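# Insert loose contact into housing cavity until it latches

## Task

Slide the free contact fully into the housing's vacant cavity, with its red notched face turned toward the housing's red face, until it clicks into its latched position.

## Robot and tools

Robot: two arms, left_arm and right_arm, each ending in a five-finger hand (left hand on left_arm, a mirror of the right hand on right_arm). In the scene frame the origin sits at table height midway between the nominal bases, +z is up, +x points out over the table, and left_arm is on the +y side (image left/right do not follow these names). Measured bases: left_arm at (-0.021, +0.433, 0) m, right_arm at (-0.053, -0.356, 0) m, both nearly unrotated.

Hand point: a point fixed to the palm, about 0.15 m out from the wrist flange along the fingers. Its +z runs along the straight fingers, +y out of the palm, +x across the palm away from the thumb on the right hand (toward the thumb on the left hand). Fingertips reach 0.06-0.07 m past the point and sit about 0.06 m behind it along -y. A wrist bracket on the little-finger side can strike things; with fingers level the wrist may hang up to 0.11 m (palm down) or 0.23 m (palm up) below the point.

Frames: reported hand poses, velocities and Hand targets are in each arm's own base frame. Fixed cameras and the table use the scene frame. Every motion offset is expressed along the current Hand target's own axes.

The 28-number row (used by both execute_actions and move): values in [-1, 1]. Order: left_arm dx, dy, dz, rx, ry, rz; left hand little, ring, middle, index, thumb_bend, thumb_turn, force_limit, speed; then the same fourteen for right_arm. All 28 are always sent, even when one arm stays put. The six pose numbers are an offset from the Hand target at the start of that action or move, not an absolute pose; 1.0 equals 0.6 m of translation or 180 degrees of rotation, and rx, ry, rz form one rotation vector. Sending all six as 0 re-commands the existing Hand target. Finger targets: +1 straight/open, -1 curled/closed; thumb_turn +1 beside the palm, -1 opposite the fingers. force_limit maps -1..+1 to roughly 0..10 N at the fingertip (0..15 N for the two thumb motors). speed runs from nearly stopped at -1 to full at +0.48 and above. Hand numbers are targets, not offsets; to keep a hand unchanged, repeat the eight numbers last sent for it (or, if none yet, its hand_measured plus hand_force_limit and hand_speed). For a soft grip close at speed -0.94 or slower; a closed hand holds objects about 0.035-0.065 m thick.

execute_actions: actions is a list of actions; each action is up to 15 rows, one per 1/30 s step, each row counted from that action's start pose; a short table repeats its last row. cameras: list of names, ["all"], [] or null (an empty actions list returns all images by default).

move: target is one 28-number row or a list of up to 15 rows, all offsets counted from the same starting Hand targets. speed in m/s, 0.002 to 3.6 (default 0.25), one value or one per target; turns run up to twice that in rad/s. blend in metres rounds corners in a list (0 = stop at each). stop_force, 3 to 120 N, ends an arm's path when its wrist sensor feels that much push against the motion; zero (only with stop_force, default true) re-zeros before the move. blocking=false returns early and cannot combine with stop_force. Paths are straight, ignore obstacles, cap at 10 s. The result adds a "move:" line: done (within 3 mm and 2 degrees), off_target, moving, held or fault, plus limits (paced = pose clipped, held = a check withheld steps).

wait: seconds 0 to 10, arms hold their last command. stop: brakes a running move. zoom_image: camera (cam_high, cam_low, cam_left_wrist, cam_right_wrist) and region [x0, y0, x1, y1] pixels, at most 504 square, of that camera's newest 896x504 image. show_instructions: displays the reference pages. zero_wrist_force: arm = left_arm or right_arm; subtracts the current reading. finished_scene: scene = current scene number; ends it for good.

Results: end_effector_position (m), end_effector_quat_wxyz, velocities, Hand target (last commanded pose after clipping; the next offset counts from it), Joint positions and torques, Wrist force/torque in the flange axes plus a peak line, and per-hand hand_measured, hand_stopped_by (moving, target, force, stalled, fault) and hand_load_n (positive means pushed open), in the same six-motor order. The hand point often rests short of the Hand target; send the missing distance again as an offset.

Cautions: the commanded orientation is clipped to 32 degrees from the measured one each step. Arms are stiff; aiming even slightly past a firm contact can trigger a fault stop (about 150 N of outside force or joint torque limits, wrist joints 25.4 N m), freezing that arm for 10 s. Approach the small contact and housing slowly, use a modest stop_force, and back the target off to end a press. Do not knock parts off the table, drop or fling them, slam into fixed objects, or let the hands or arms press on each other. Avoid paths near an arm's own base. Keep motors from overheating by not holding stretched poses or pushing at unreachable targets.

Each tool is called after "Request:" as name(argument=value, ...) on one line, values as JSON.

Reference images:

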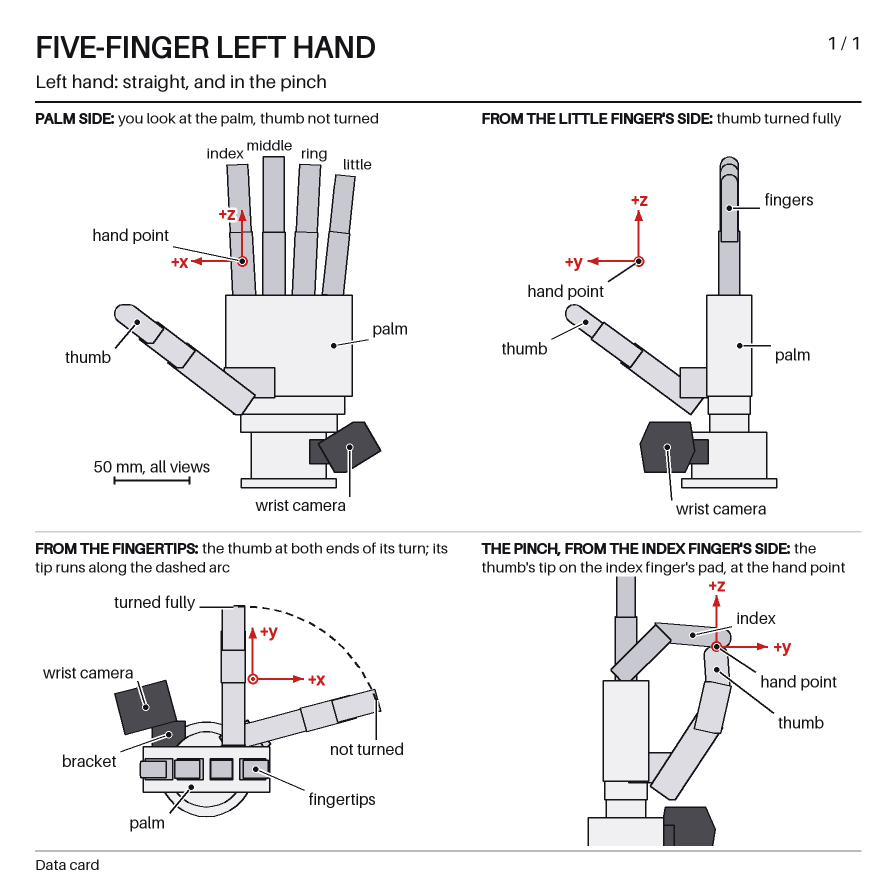

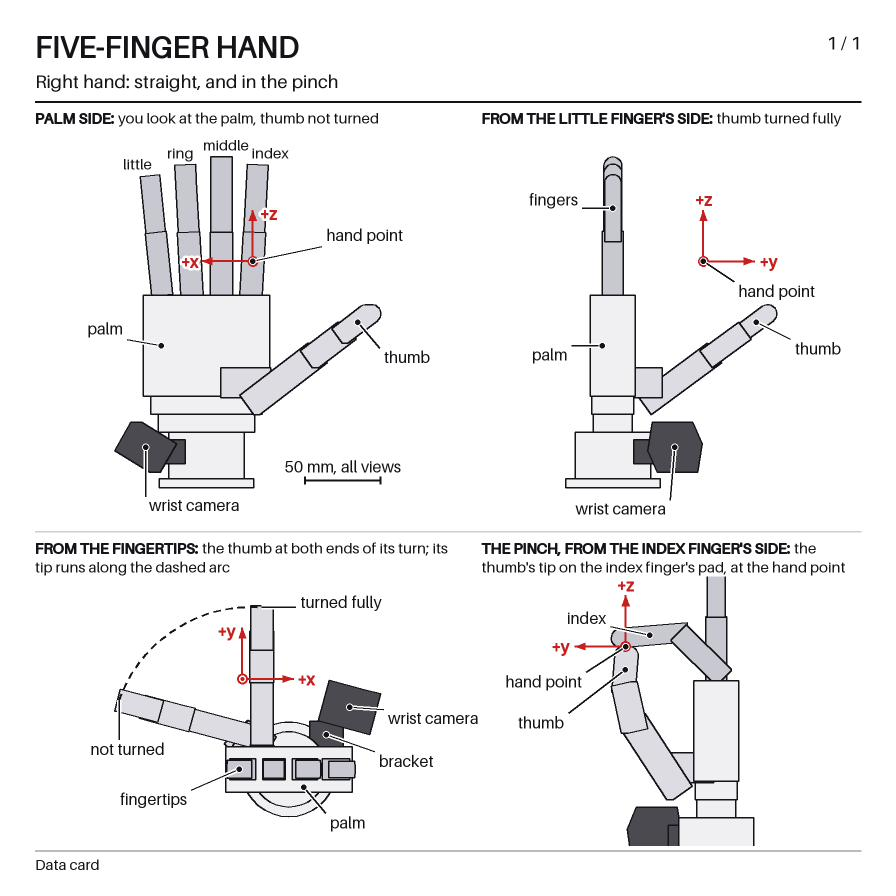

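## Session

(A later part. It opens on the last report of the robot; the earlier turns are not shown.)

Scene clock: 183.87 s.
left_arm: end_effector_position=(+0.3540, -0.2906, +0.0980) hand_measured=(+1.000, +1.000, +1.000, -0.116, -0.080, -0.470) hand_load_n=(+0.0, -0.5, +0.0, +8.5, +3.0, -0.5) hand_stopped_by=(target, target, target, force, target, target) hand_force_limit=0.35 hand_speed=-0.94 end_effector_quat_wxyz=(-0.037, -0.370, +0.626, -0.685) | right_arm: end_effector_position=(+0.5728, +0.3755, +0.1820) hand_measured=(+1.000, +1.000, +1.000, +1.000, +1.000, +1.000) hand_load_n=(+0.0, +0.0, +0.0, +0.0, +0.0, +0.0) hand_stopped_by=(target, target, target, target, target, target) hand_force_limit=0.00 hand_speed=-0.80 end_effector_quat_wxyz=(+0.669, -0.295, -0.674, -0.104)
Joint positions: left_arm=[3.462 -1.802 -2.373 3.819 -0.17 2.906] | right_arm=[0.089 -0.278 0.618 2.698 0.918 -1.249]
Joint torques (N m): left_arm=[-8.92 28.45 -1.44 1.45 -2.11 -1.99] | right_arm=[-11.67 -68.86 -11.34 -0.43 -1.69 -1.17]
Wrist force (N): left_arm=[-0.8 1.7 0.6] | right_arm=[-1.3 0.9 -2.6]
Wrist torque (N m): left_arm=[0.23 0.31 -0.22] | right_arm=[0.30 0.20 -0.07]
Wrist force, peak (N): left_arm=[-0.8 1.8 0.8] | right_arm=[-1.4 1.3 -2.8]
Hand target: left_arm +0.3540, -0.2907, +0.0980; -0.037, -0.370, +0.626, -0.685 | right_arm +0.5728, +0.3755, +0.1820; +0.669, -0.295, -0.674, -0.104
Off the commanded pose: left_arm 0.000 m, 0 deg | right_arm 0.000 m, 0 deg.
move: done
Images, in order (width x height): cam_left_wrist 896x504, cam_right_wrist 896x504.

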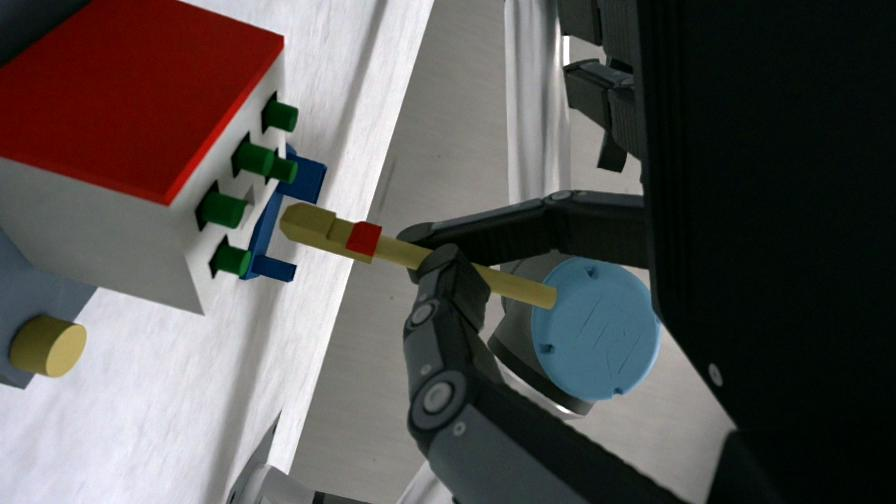

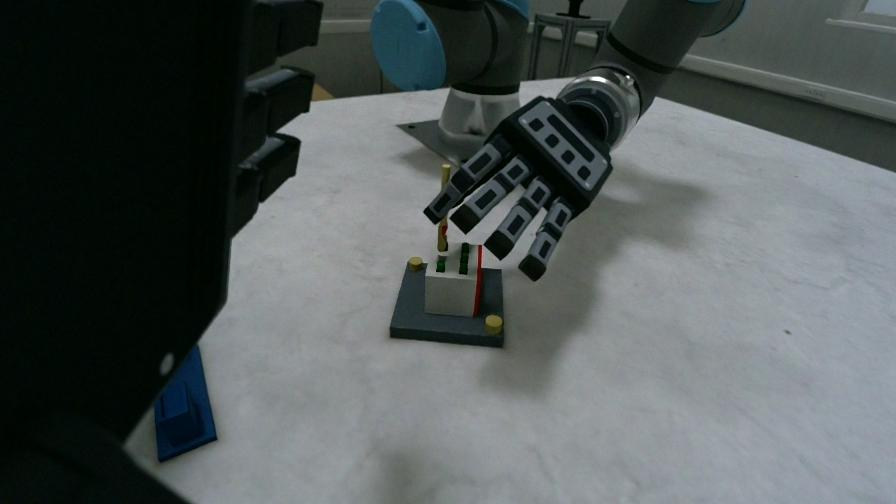

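Request:
move(target=[-0.01152,0.01632,0.0009,0,0,0,1,1,1,-0.6,-0.08,-0.47,0.35,-0.94,0,0,0,0,0,0,1,1,1,1,1,1,0,-0.8], speed=0.015, stop_force=4, cameras=["cam_right_wrist","cam_left_wrist"])

Request:
zoom_image(camera="cam_right_wrist", region=[420, 205, 470, 275])

Request:
zoom_image(camera="cam_left_wrist", region=[180, 120, 360, 280])

Scene clock: 190.63 s.
left_arm: end_effector_position=(+0.3542, -0.2904, +0.0860) hand_measured=(+1.000, +1.000, +1.000, -0.116, -0.080, -0.470) hand_load_n=(+0.0, +0.0, +0.0, +8.0, +3.5, +0.0) hand_stopped_by=(target, target, target, force, target, target) hand_force_limit=0.35 hand_speed=-0.94 end_effector_quat_wxyz=(-0.037, -0.370, +0.626, -0.685) | right_arm: end_effector_position=(+0.5728, +0.3755, +0.1820) hand_measured=(+1.000, +1.000, +1.000, +1.000, +1.000, +1.000) hand_load_n=(+0.0, +0.0, +0.0, +0.0, +0.0, +0.0) hand_stopped_by=(target, target, target, target, target, target) hand_force_limit=0.00 hand_speed=-0.80 end_effector_quat_wxyz=(+0.669, -0.295, -0.674, -0.104)
Joint positions: left_arm=[3.463 -1.838 -2.38 3.861 -0.17 2.907] | right_arm=[0.089 -0.278 0.618 2.698 0.918 -1.249]
Joint torques (N m): left_arm=[8.99 29.17 4.65 -2.72 2.28 -2.21] | right_arm=[-12.21 -68.89 -11.67 -0.52 -1.82 -1.12]
Wrist force (N): left_arm=[-0.7 2.1 0.0] | right_arm=[-1.1 1.1 -2.7]
Wrist torque (N m): left_arm=[0.22 0.26 -0.14] | right_arm=[0.34 0.19 -0.06]
Wrist force, peak (N): left_arm=[-0.8 2.1 0.1] | right_arm=[-1.0 1.0 -2.9]
Hand target: left_arm +0.3542, -0.2904, +0.0860; -0.037, -0.370, +0.626, -0.685 | right_arm +0.5728, +0.3755, +0.1820; +0.669, -0.295, -0.674, -0.104
Off the commanded pose: left_arm 0.000 m, 0 deg | right_arm 0.000 m, 0 deg.
move: done
Images, in order (width x height): cam_left_wrist 896x504, cam_right_wrist 896x504.

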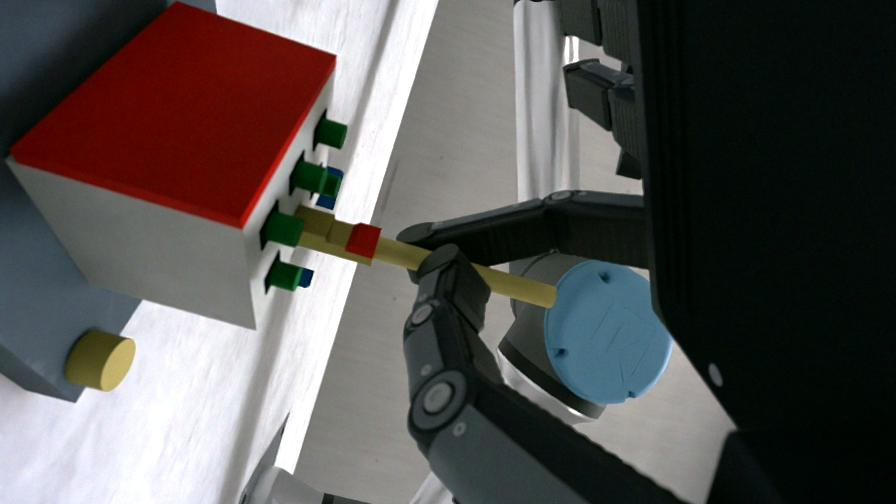

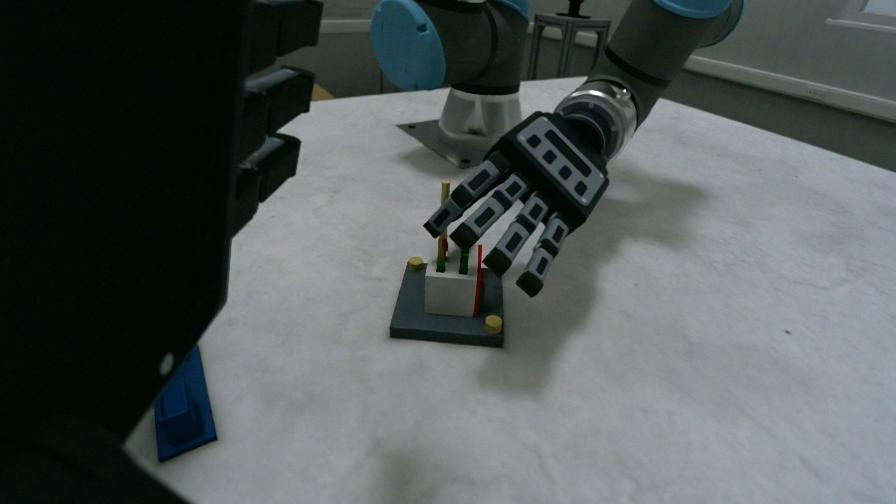

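Scaled by 7.200.

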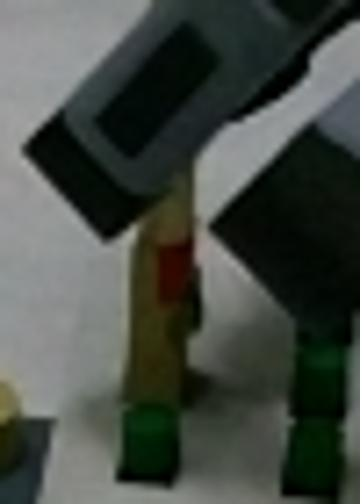

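Scaled by 2.800.

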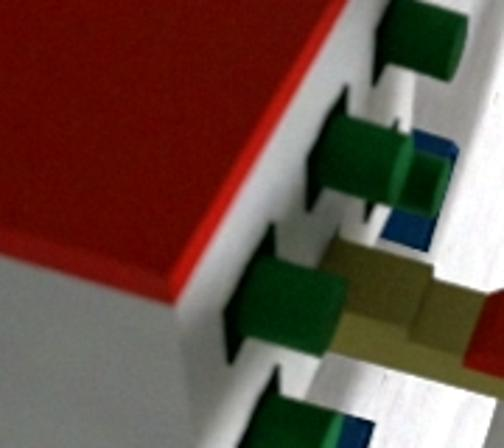

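Request:
move(target=[-0.0083,0.01245,0.0009,0,0,0,1,1,1,-0.6,-0.08,-0.47,0.35,-0.94,0,0,0,0,0,0,1,1,1,1,1,1,0,-0.8], speed=0.012, stop_force=5, cameras=["cam_right_wrist","cam_left_wrist"])

Request:
zoom_image(camera="cam_right_wrist", region=[410, 170, 490, 290])

Request:
zoom_image(camera="cam_left_wrist", region=[220, 120, 580, 320])

Scene clock: 193.27 s.
left_arm: end_effector_position=(+0.3542, -0.2904, +0.0770) hand_measured=(+1.000, +1.000, +1.000, -0.116, -0.080, -0.470) hand_load_n=(+0.0, -0.5, +0.0, +8.0, +4.0, +0.5) hand_stopped_by=(target, target, target, force, target, target) hand_force_limit=0.35 hand_speed=-0.94 end_effector_quat_wxyz=(-0.037, -0.370, +0.626, -0.685) | right_arm: end_effector_position=(+0.5728, +0.3755, +0.1820) hand_measured=(+1.000, +1.000, +1.000, +1.000, +1.000, +1.000) hand_load_n=(+0.0, +0.0, +0.0, +0.0, +0.0, +0.0) hand_stopped_by=(target, target, target, target, target, target) hand_force_limit=0.00 hand_speed=-0.80 end_effector_quat_wxyz=(+0.669, -0.295, -0.674, -0.104)
Joint positions: left_arm=[3.463 -1.865 -2.385 3.893 -0.17 2.907] | right_arm=[0.089 -0.278 0.618 2.698 0.918 -1.249]
Joint torques (N m): left_arm=[-9.06 30.54 1.41 -2.61 -1.99 -2.2] | right_arm=[-11.76 -68.72 -11.97 -0.63 -1.6 -1.07]
Wrist force (N): left_arm=[-1.0 2.0 0.0] | right_arm=[-1.3 0.9 -2.5]
Wrist torque (N m): left_arm=[0.17 0.26 -0.13] | right_arm=[0.30 0.22 -0.08]
Wrist force, peak (N): left_arm=[-1.2 2.4 0.1] | right_arm=[-1.1 1.1 -2.9]
Hand target: left_arm +0.3542, -0.2904, +0.0770; -0.037, -0.370, +0.626, -0.685 | right_arm +0.5728, +0.3755, +0.1820; +0.669, -0.295, -0.674, -0.104
Off the commanded pose: left_arm 0.000 m, 0 deg | right_arm 0.000 m, 0 deg.
move: done
Images, in order (width x height): cam_left_wrist 896x504, cam_right_wrist 896x504.

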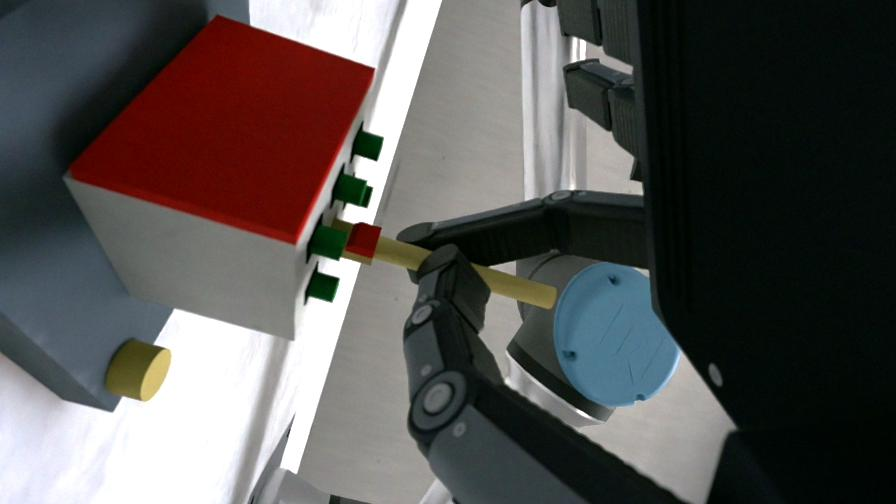

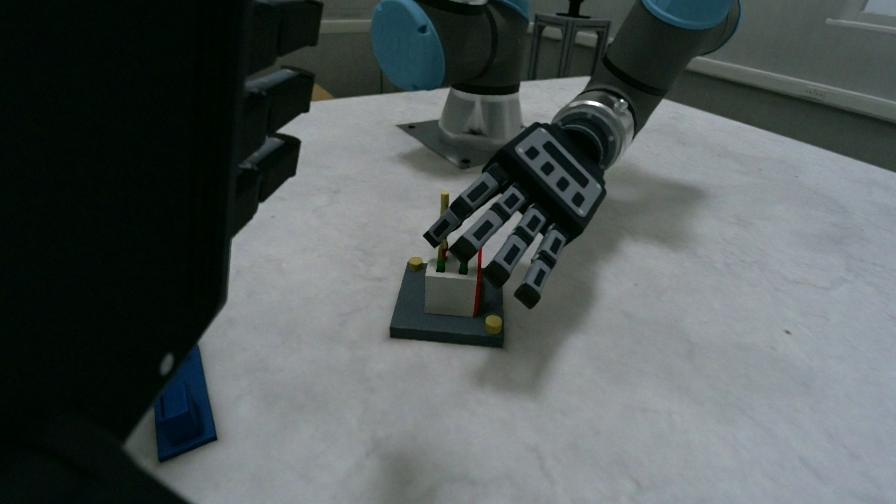

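Scaled by 4.200.

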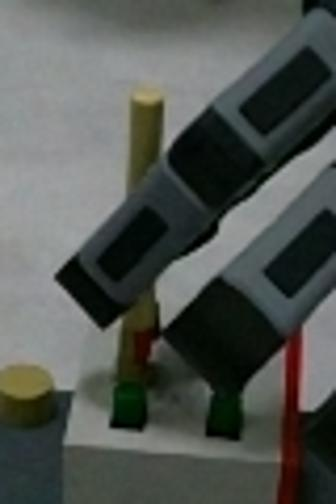

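Scaled by 1.400.

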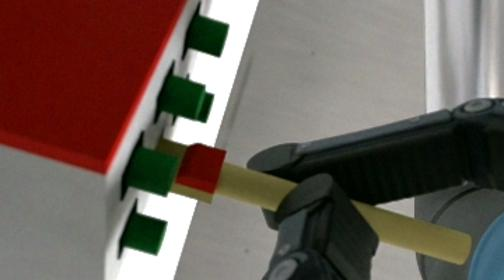

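Request:
move(target=[-0.0083,0.01245,0.0009,0,0,0,1,1,1,-0.6,-0.08,-0.47,0.35,-0.94,0,0,0,0,0,0,1,1,1,1,1,1,0,-0.8], speed=0.012, stop_force=7, cameras=["cam_right_wrist","cam_left_wrist"])

Request:
zoom_image(camera="cam_right_wrist", region=[410, 170, 490, 290])

Request:
zoom_image(camera="cam_left_wrist", region=[220, 120, 580, 320])

Scene clock: 195.60 s.
left_arm: end_effector_position=(+0.3542, -0.2904, +0.0680) hand_measured=(+1.000, +1.000, +1.000, -0.116, -0.078, -0.470) hand_load_n=(+0.0, +0.0, +0.0, +7.5, +4.5, +0.5) hand_stopped_by=(target, target, target, force, target, target) hand_force_limit=0.35 hand_speed=-0.94 end_effector_quat_wxyz=(-0.037, -0.370, +0.626, -0.685) | right_arm: end_effector_position=(+0.5728, +0.3755, +0.1820) hand_measured=(+1.000, +1.000, +1.000, +1.000, +1.000, +1.000) hand_load_n=(+0.0, +0.0, +0.0, +0.0, +0.0, +0.0) hand_stopped_by=(target, target, target, target, target, target) hand_force_limit=0.00 hand_speed=-0.80 end_effector_quat_wxyz=(+0.669, -0.295, -0.674, -0.104)
Joint positions: left_arm=[3.463 -1.893 -2.389 3.925 -0.17 2.907] | right_arm=[0.089 -0.278 0.618 2.698 0.918 -1.249]
Joint torques (N m): left_arm=[-10.26 30.62 -0.01 -2.41 -2.27 -2.07] | right_arm=[-11.14 -68.84 -10.66 -0.73 -1.76 -0.96]
Wrist force (N): left_arm=[-1.0 2.7 -0.8] | right_arm=[-1.2 0.8 -2.4]
Wrist torque (N m): left_arm=[0.21 0.29 -0.13] | right_arm=[0.28 0.20 -0.07]
Wrist force, peak (N): left_arm=[-1.1 2.9 -0.8] | right_arm=[-1.2 1.0 -2.8]
Hand target: left_arm +0.3542, -0.2904, +0.0680; -0.037, -0.370, +0.626, -0.685 | right_arm +0.5728, +0.3755, +0.1820; +0.669, -0.295, -0.674, -0.104
Off the commanded pose: left_arm 0.000 m, 0 deg | right_arm 0.000 m, 0 deg.
move: done
Images, in order (width x height): cam_left_wrist 896x504, cam_right_wrist 896x504.

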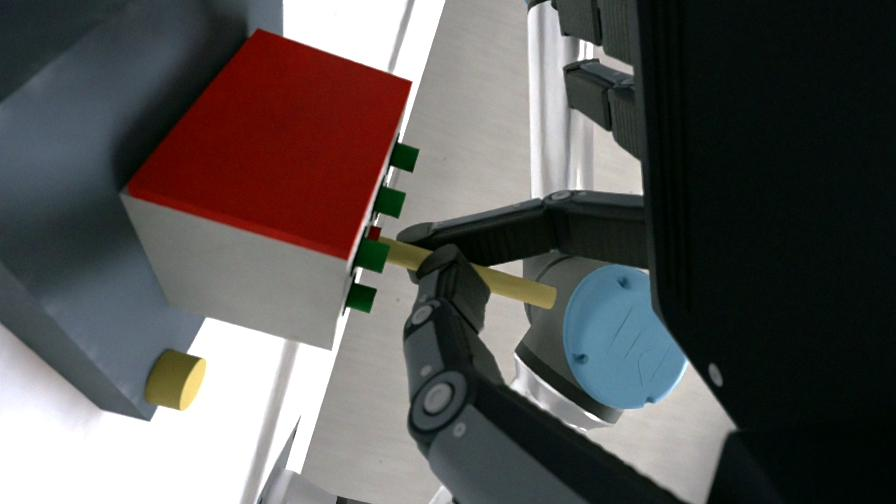

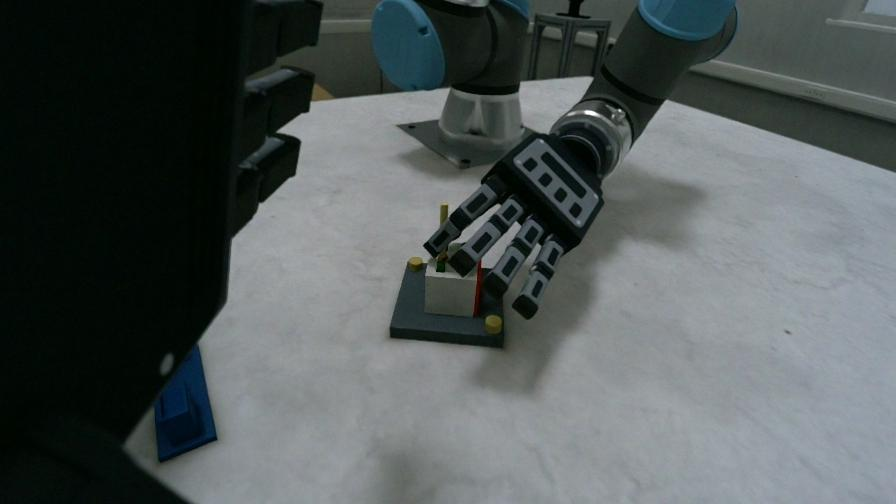

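Scaled by 4.200.

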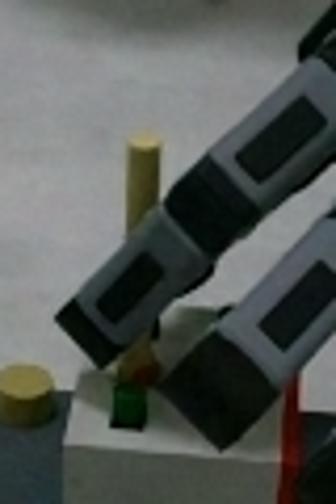

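Scaled by 1.400.

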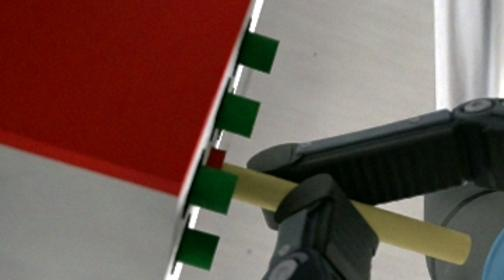

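Request:
move(target=[-0.0037,0.00553,0.0004,0,0,0,1,1,1,-0.6,-0.08,-0.47,0.35,-0.94,0,0,0,0,0,0,1,1,1,1,1,1,0,-0.8], speed=0.01, stop_force=8, cameras=["cam_right_wrist","cam_left_wrist"])

Request:
zoom_image(camera="cam_right_wrist", region=[410, 190, 490, 290])

Request:
zoom_image(camera="cam_left_wrist", region=[320, 130, 580, 320])

Scene clock: 198.27 s.
left_arm: end_effector_position=(+0.3542, -0.2904, +0.0640) hand_measured=(+1.000, +1.000, +1.000, -0.116, -0.080, -0.470) hand_load_n=(+0.0, +0.0, +0.0, +8.0, +0.5, +2.0) hand_stopped_by=(target, target, target, force, target, target) hand_force_limit=0.35 hand_speed=-0.94 end_effector_quat_wxyz=(-0.037, -0.370, +0.626, -0.685) | right_arm: end_effector_position=(+0.5728, +0.3755, +0.1820) hand_measured=(+1.000, +1.000, +1.000, +1.000, +1.000, +1.000) hand_load_n=(+0.0, -0.5, +0.0, +0.0, +0.0, +0.0) hand_stopped_by=(target, target, target, target, target, target) hand_force_limit=0.00 hand_speed=-0.80 end_effector_quat_wxyz=(+0.669, -0.295, -0.674, -0.104)
Joint positions: left_arm=[3.463 -1.906 -2.39 3.939 -0.17 2.907] | right_arm=[0.089 -0.278 0.618 2.698 0.918 -1.249]
Joint torques (N m): left_arm=[-9.17 29.97 -2.2 -1.64 -2.68 -1.78] | right_arm=[-11.73 -69.63 -12.01 -0.62 -1.55 -1.15]
Wrist force (N): left_arm=[2.7 -1.7 -2.5] | right_arm=[-1.2 0.7 -2.4]
Wrist torque (N m): left_arm=[0.24 0.26 -0.07] | right_arm=[0.26 0.18 -0.07]
Wrist force, peak (N): left_arm=[3.3 -3.6 -2.9] | right_arm=[-1.4 1.0 -2.9]
Hand target: left_arm +0.3542, -0.2904, +0.0640; -0.037, -0.370, +0.626, -0.685 | right_arm +0.5728, +0.3755, +0.1820; +0.669, -0.295, -0.674, -0.104
Off the commanded pose: left_arm 0.000 m, 0 deg | right_arm 0.000 m, 0 deg.
move: done
Images, in order (width x height): cam_left_wrist 896x504, cam_right_wrist 896x504.

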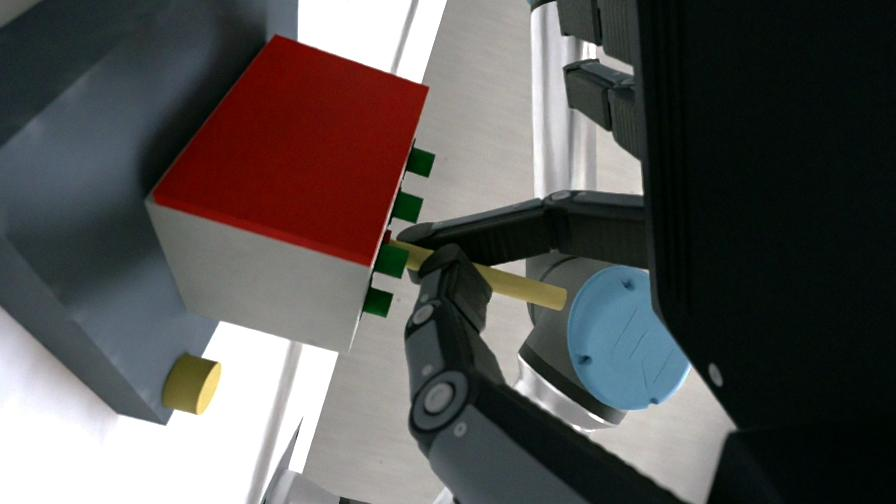

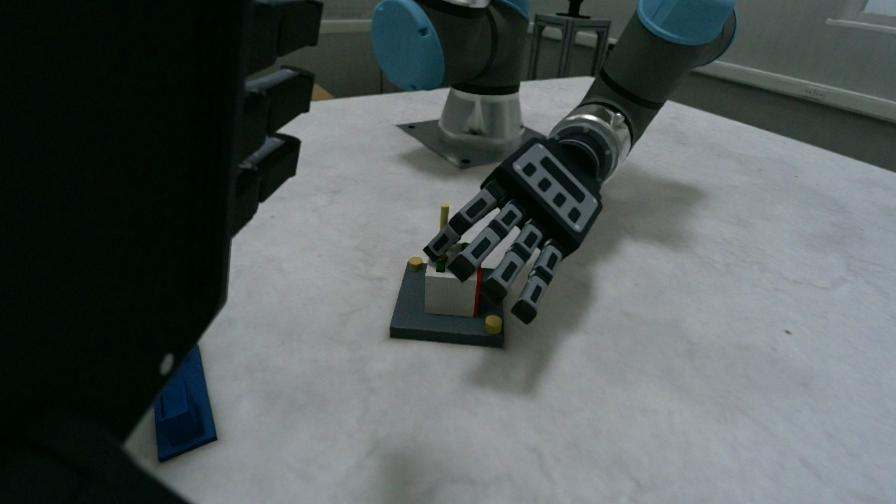

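Scaled by 5.040.

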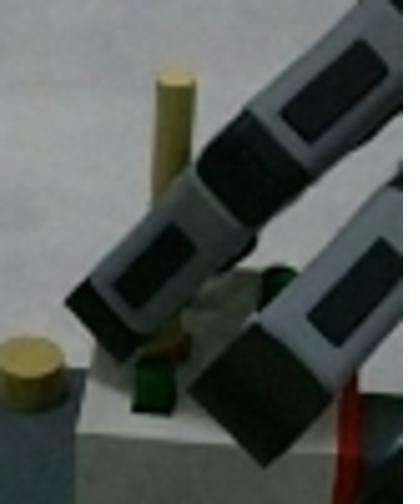

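Scaled by 1.938.

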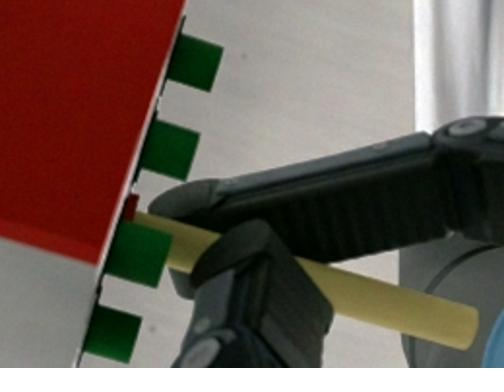

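Request:
move(target=[0,0,0,0,0,0,1,1,1,0.2,0.2,-0.47,0.35,-0.7,0,0,0,0,0,0,1,1,1,1,1,1,0,-0.8], speed=0.05, cameras=["cam_right_wrist","cam_left_wrist"])

Request:
zoom_image(camera="cam_right_wrist", region=[410, 190, 490, 290])

Request:
zoom_image(camera="cam_left_wrist", region=[320, 130, 580, 320])

Scene clock: 203.00 s.
left_arm: end_effector_position=(+0.3542, -0.2904, +0.0640) hand_measured=(+1.000, +1.000, +1.000, +0.200, +0.170, -0.470) hand_load_n=(+0.0, +0.0, +0.0, -0.5, -21.5, +14.0) hand_stopped_by=(target, target, target, target, stalled, target) hand_force_limit=0.35 hand_speed=-0.70 end_effector_quat_wxyz=(-0.037, -0.370, +0.626, -0.685) | right_arm: end_effector_position=(+0.5728, +0.3755, +0.1820) hand_measured=(+1.000, +1.000, +1.000, +1.000, +1.000, +1.000) hand_load_n=(+0.0, +0.0, +0.0, +0.0, +0.0, +0.0) hand_stopped_by=(target, target, target, target, target, target) hand_force_limit=0.00 hand_speed=-0.80 end_effector_quat_wxyz=(+0.669, -0.295, -0.674, -0.104)
Joint positions: left_arm=[3.463 -1.906 -2.39 3.939 -0.17 2.907] | right_arm=[0.089 -0.278 0.618 2.698 0.918 -1.249]
Joint torques (N m): left_arm=[-9.91 20.47 5.73 -1.52 1.18 0.04] | right_arm=[-11.26 -69.44 -11.7 -0.34 -1.67 -0.84]
Wrist force (N): left_arm=[9.5 -20.9 1.7] | right_arm=[-1.2 0.9 -2.6]
Wrist torque (N m): left_arm=[0.10 0.15 -0.15] | right_arm=[0.30 0.20 -0.07]
Wrist force, peak (N): left_arm=[9.7 -21.8 1.7] | right_arm=[-1.1 0.8 -3.0]
Hand target: left_arm +0.3542, -0.2904, +0.0640; -0.037, -0.370, +0.626, -0.685 | right_arm +0.5728, +0.3755, +0.1820; +0.669, -0.295, -0.674, -0.104
Off the commanded pose: left_arm 0.000 m, 0 deg | right_arm 0.000 m, 0 deg.
move: done
Images, in order (width x height): cam_left_wrist 896x504, cam_right_wrist 896x504.

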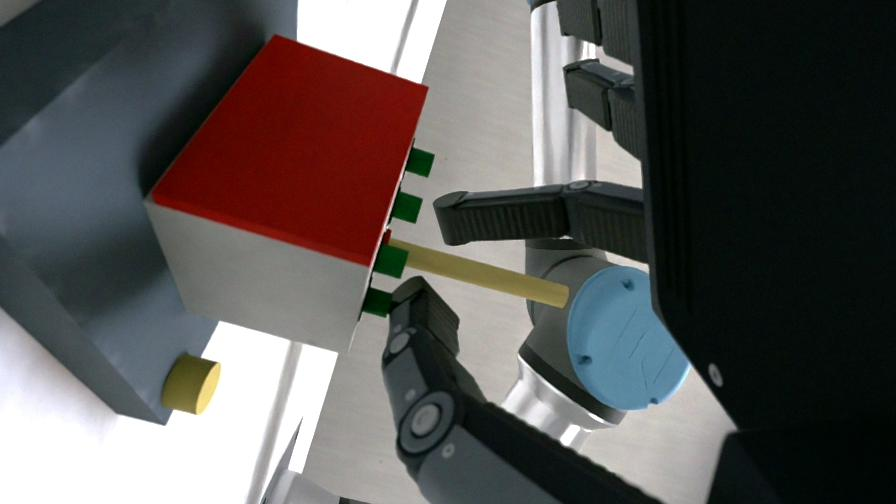

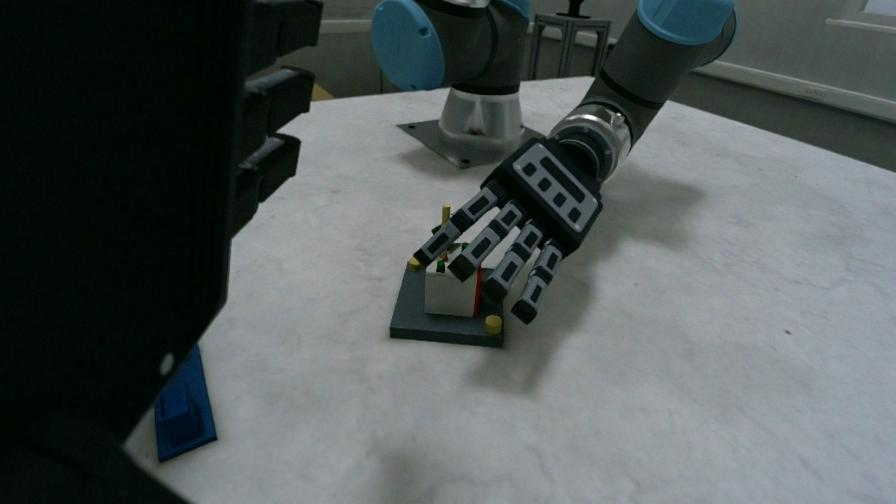

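Scaled by 5.040.

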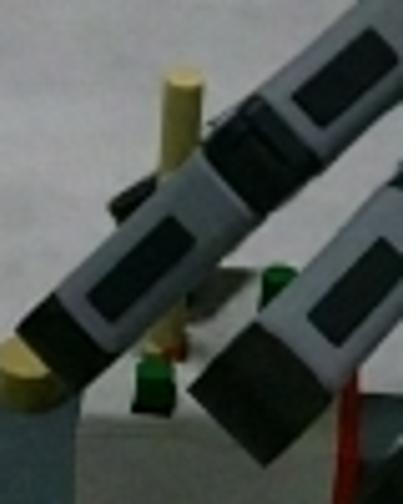

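Scaled by 1.938.

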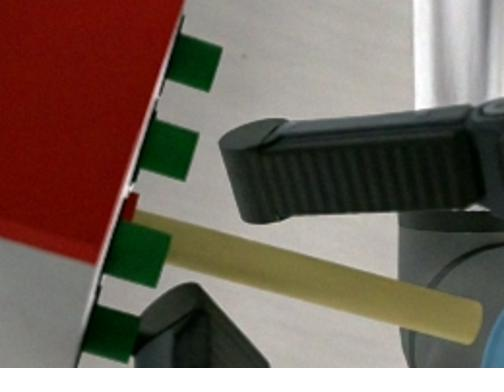

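Request:
move(target=[0.01845,-0.02767,-0.0019,0,0,0,1,1,1,0.2,0.2,-0.47,0.35,-0.7,0,0,0,0,0,0,1,1,1,1,1,1,0,-0.8], speed=0.05, cameras=["cam_right_wrist","cam_left_wrist"])

Request:
zoom_image(camera="cam_right_wrist", region=[410, 190, 490, 290])

Request:
zoom_image(camera="cam_left_wrist", region=[220, 120, 580, 400])

Scene clock: 204.60 s.
left_arm: end_effector_position=(+0.3542, -0.2904, +0.0840) hand_measured=(+1.000, +1.000, +1.000, +0.200, +0.170, -0.470) hand_load_n=(+0.0, +0.0, +0.0, -0.5, +0.0, +0.0) hand_stopped_by=(target, target, target, target, stalled, target) hand_force_limit=0.35 hand_speed=-0.70 end_effector_quat_wxyz=(-0.037, -0.370, +0.626, -0.685) | right_arm: end_effector_position=(+0.5728, +0.3755, +0.1820) hand_measured=(+1.000, +1.000, +1.000, +1.000, +1.000, +1.000) hand_load_n=(+0.0, +0.0, +0.0, +0.0, +0.0, +0.0) hand_stopped_by=(target, target, target, target, target, target) hand_force_limit=0.00 hand_speed=-0.80 end_effector_quat_wxyz=(+0.669, -0.295, -0.674, -0.104)
Joint positions: left_arm=[3.463 -1.844 -2.381 3.868 -0.17 2.907] | right_arm=[0.089 -0.278 0.618 2.698 0.918 -1.249]
Joint torques (N m): left_arm=[-10.7 16.33 14.98 1.52 -2.05 1.7] | right_arm=[-11.49 -68.28 -11.92 -0.57 -1.61 -0.88]
Wrist force (N): left_arm=[-0.7 1.5 0.9] | right_arm=[-1.2 0.9 -2.6]
Wrist torque (N m): left_arm=[0.20 0.31 -0.22] | right_arm=[0.31 0.19 -0.07]
Wrist force, peak (N): left_arm=[10.0 -20.3 0.7] | right_arm=[-1.4 1.0 -2.9]
Hand target: left_arm +0.3542, -0.2904, +0.0840; -0.037, -0.370, +0.626, -0.685 | right_arm +0.5728, +0.3755, +0.1820; +0.669, -0.295, -0.674, -0.104
Off the commanded pose: left_arm 0.000 m, 0 deg | right_arm 0.000 m, 0 deg.
move: done
Images, in order (width x height): cam_left_wrist 896x504, cam_right_wrist 896x504.

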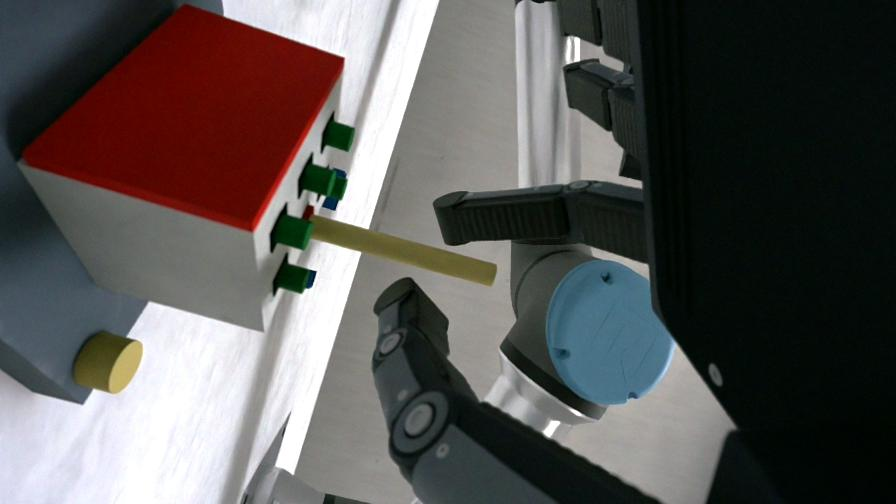

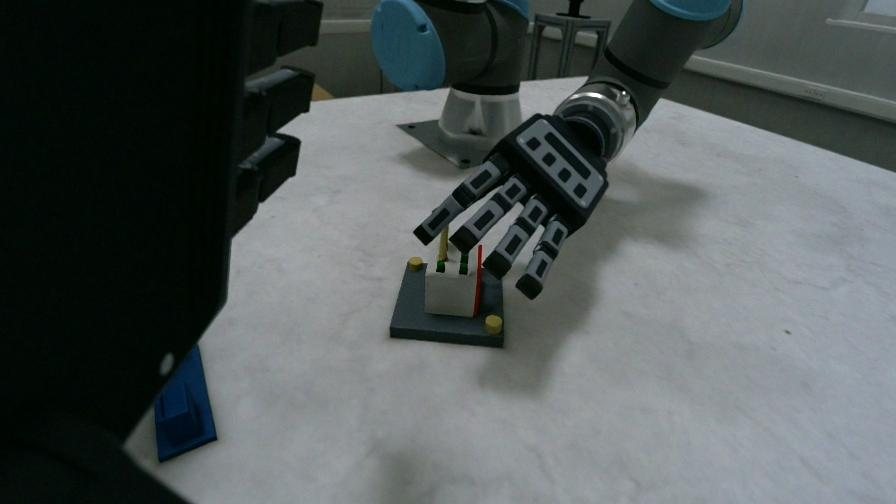

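Scaled by 5.040.

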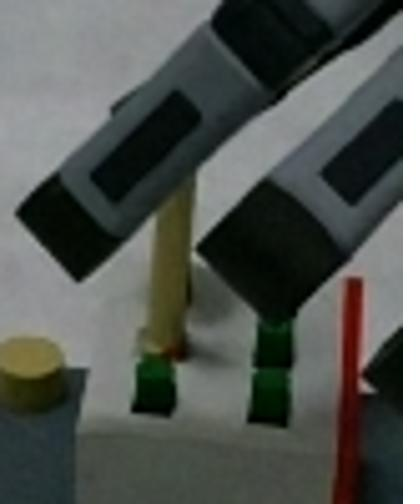

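Scaled by 1.400.

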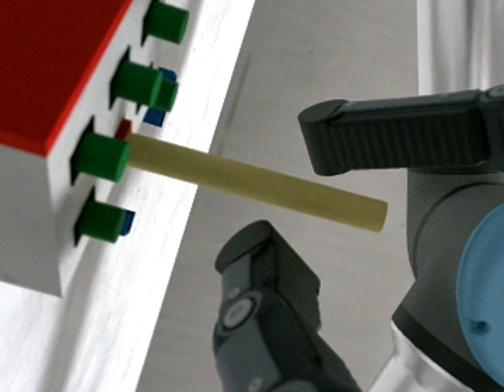

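Request:
move(target=[[0.0701,-0.1052,-0.0073,0,0,0,1,1,1,0.2,0.2,-0.47,0.35,-0.7,0,0,0,0,0,0,1,1,1,1,1,1,0,-0.8],[0.0701,-0.1052,-0.0073,0,0,0,1,1,1,1,1,1,0.35,0,0,0,0,0,0,0,1,1,1,1,1,1,0,-0.8],[0.033,0.0292,0.0822,0.0208,-0.0037,0.1871,1,1,1,1,1,1,0.35,0,0,0,0,0,0,0,1,1,1,1,1,1,0,-0.8]], speed=0.15, cameras=["cam_right_wrist","cam_left_wrist","cam_low"])

Request:
zoom_image(camera="cam_right_wrist", region=[380, 120, 540, 300])

Scene clock: 211.90 s.
left_arm: end_effector_position=(+0.3535, -0.3460, +0.0774) hand_measured=(+1.000, +1.000, +1.000, +1.000, +1.000, +1.000) hand_load_n=(+0.0, +0.0, +0.0, +0.0, +0.0, +0.0) hand_stopped_by=(target, target, target, target, target, target) hand_force_limit=0.35 hand_speed=0.00 end_effector_quat_wxyz=(+0.179, -0.178, +0.685, -0.684) | right_arm: end_effector_position=(+0.5728, +0.3755, +0.1820) hand_measured=(+1.000, +1.000, +1.000, +1.000, +1.000, +1.000) hand_load_n=(+0.0, +0.0, +0.0, +0.0, +0.0, +0.0) hand_stopped_by=(target, target, target, target, target, target) hand_force_limit=0.00 hand_speed=-0.80 end_effector_quat_wxyz=(+0.669, -0.295, -0.674, -0.104)
Joint positions: left_arm=[3.223 -1.719 -2.5 4.216 -0.429 3.145] | right_arm=[0.089 -0.278 0.618 2.698 0.918 -1.249]
Joint torques (N m): left_arm=[11.52 22.99 19.96 -1.23 2.07 0.2] | right_arm=[-10.51 -66.89 -11.65 -0.64 -1.65 -0.75]
Wrist force (N): left_arm=[-0.2 0.7 0.2] | right_arm=[-1.1 0.8 -2.7]
Wrist torque (N m): left_arm=[0.16 0.09 0.11] | right_arm=[0.29 0.19 -0.07]
Wrist force, peak (N): left_arm=[-1.4 2.9 0.8] | right_arm=[-1.5 1.1 -2.9]
Hand target: left_arm +0.3537, -0.3460, +0.0774; +0.179, -0.178, +0.685, -0.684 | right_arm +0.5728, +0.3755, +0.1820; +0.669, -0.295, -0.674, -0.104
Off the commanded pose: left_arm 0.000 m, 0 deg | right_arm 0.000 m, 0 deg.
move: done
Images, in order (width x height): cam_low 896x504, cam_left_wrist 896x504, cam_right_wrist 896x504.

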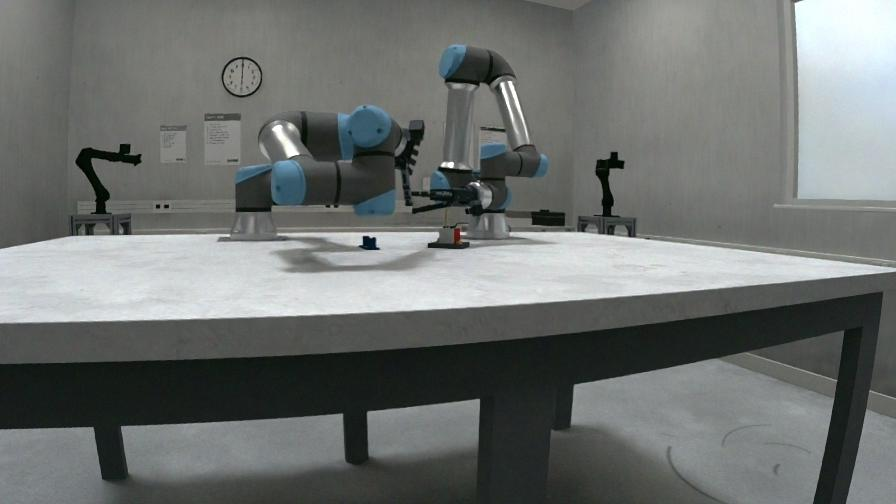

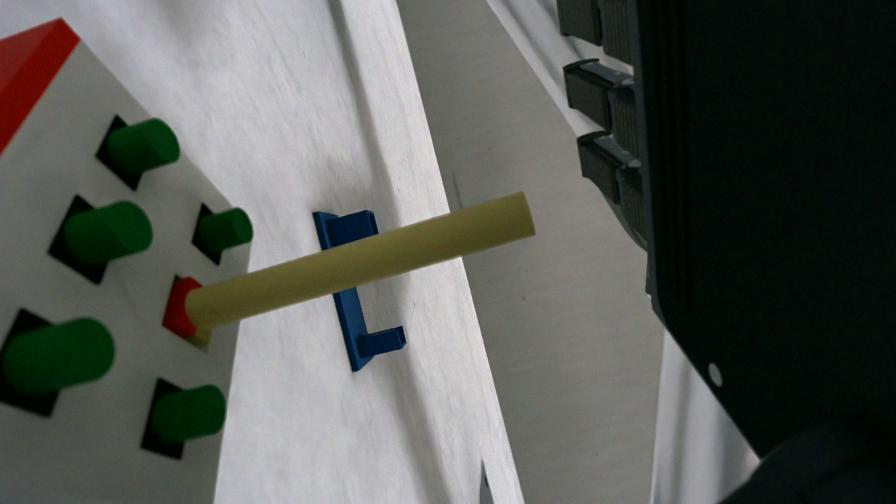

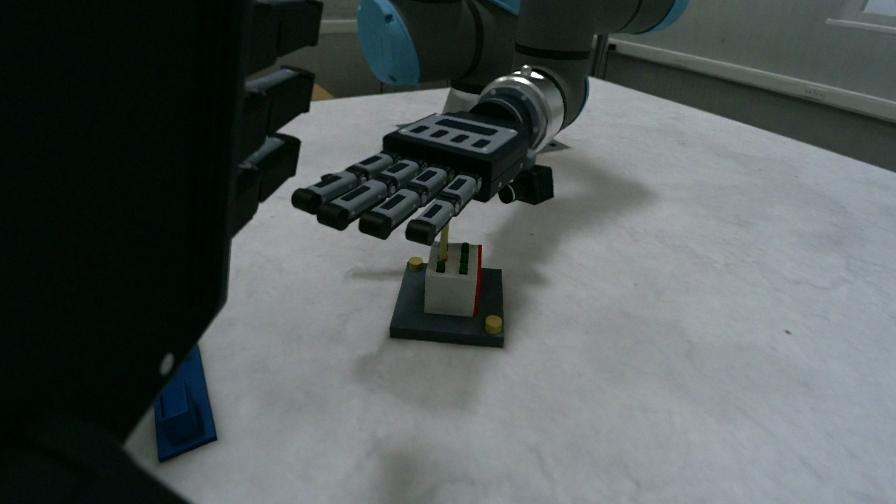

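Scaled by 2.800.

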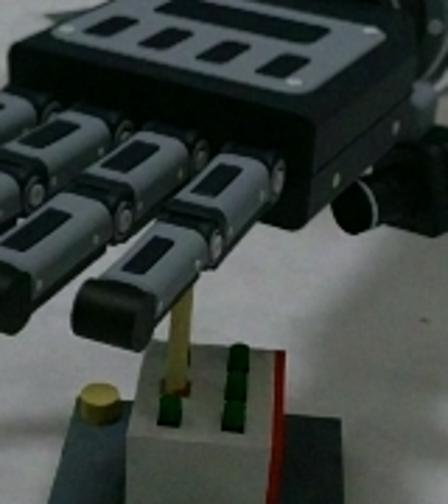

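Request:
move(target=[0,0.0367,0,0,0,0,1,1,1,1,1,1,0.35,0,0,0,0,0,0,0,1,1,1,1,1,1,0,-0.8], speed=0.04, stop_force=5, cameras=["cam_right_wrist","cam_left_wrist"])

Request:
zoom_image(camera="cam_right_wrist", region=[380, 140, 540, 320])

Scene clock: 214.63 s.
left_arm: end_effector_position=(+0.3537, -0.3459, +0.0554) hand_measured=(+1.000, +1.000, +1.000, +1.000, +1.000, +1.000) hand_load_n=(+0.0, +0.0, +0.0, +0.0, +0.0, +0.0) hand_stopped_by=(target, target, target, target, target, target) hand_force_limit=0.35 hand_speed=0.00 end_effector_quat_wxyz=(+0.179, -0.178, +0.685, -0.684) | right_arm: end_effector_position=(+0.5728, +0.3755, +0.1820) hand_measured=(+1.000, +1.000, +1.000, +1.000, +1.000, +1.000) hand_load_n=(+0.0, +0.0, +0.0, +0.0, +0.0, +0.0) hand_stopped_by=(target, target, target, target, target, target) hand_force_limit=0.00 hand_speed=-0.80 end_effector_quat_wxyz=(+0.669, -0.295, -0.674, -0.104)
Joint positions: left_arm=[3.223 -1.797 -2.514 4.31 -0.428 3.145] | right_arm=[0.089 -0.278 0.618 2.698 0.918 -1.249]
Joint torques (N m): left_arm=[0.89 23.46 17.83 -1.97 -0.1 1.76] | right_arm=[-9.37 -68.33 -11.61 -0.69 -1.53 -0.8]
Wrist force (N): left_arm=[-0.4 0.8 0.4] | right_arm=[-1.3 0.9 -2.5]
Wrist torque (N m): left_arm=[0.15 0.13 0.09] | right_arm=[0.30 0.21 -0.08]
Wrist force, peak (N): left_arm=[-0.1 1.3 0.2] | right_arm=[-1.2 1.0 -2.9]
Hand target: left_arm +0.3537, -0.3460, +0.0554; +0.179, -0.178, +0.685, -0.684 | right_arm +0.5728, +0.3755, +0.1820; +0.669, -0.295, -0.674, -0.104
Off the commanded pose: left_arm 0.000 m, 0 deg | right_arm 0.000 m, 0 deg.
move: done
Images, in order (width x height): cam_left_wrist 896x504, cam_right_wrist 896x504.

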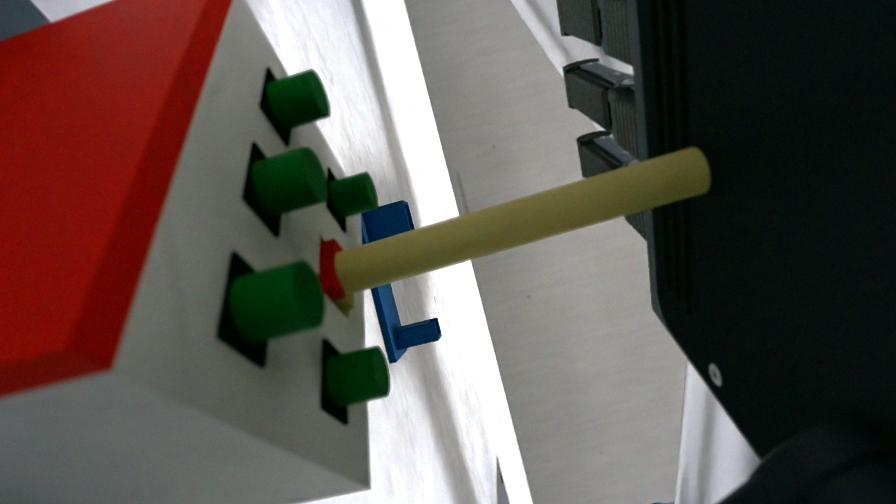

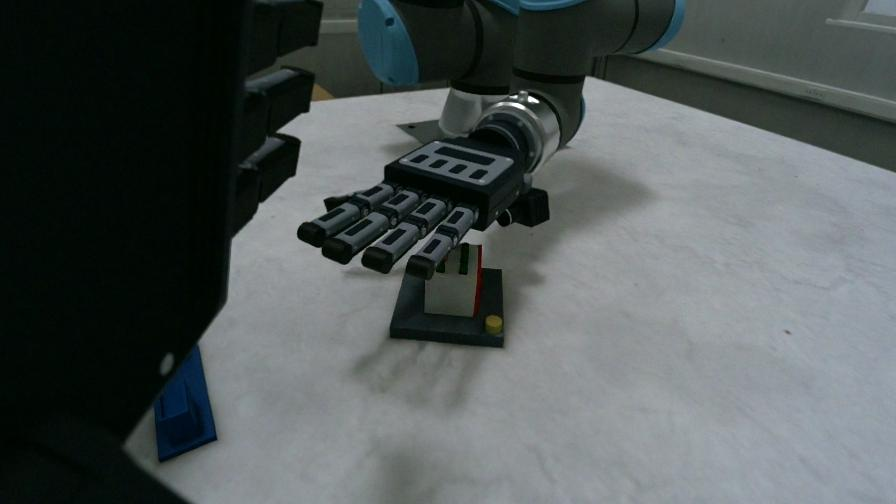

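Scaled by 2.800.

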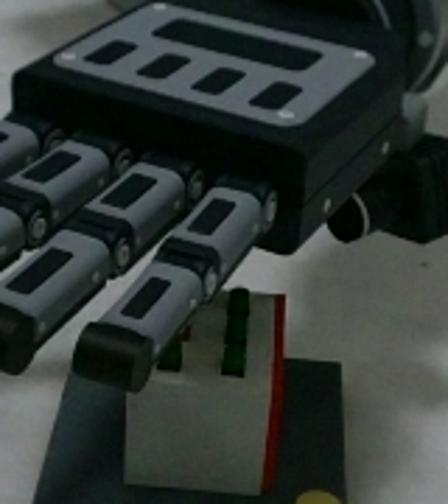

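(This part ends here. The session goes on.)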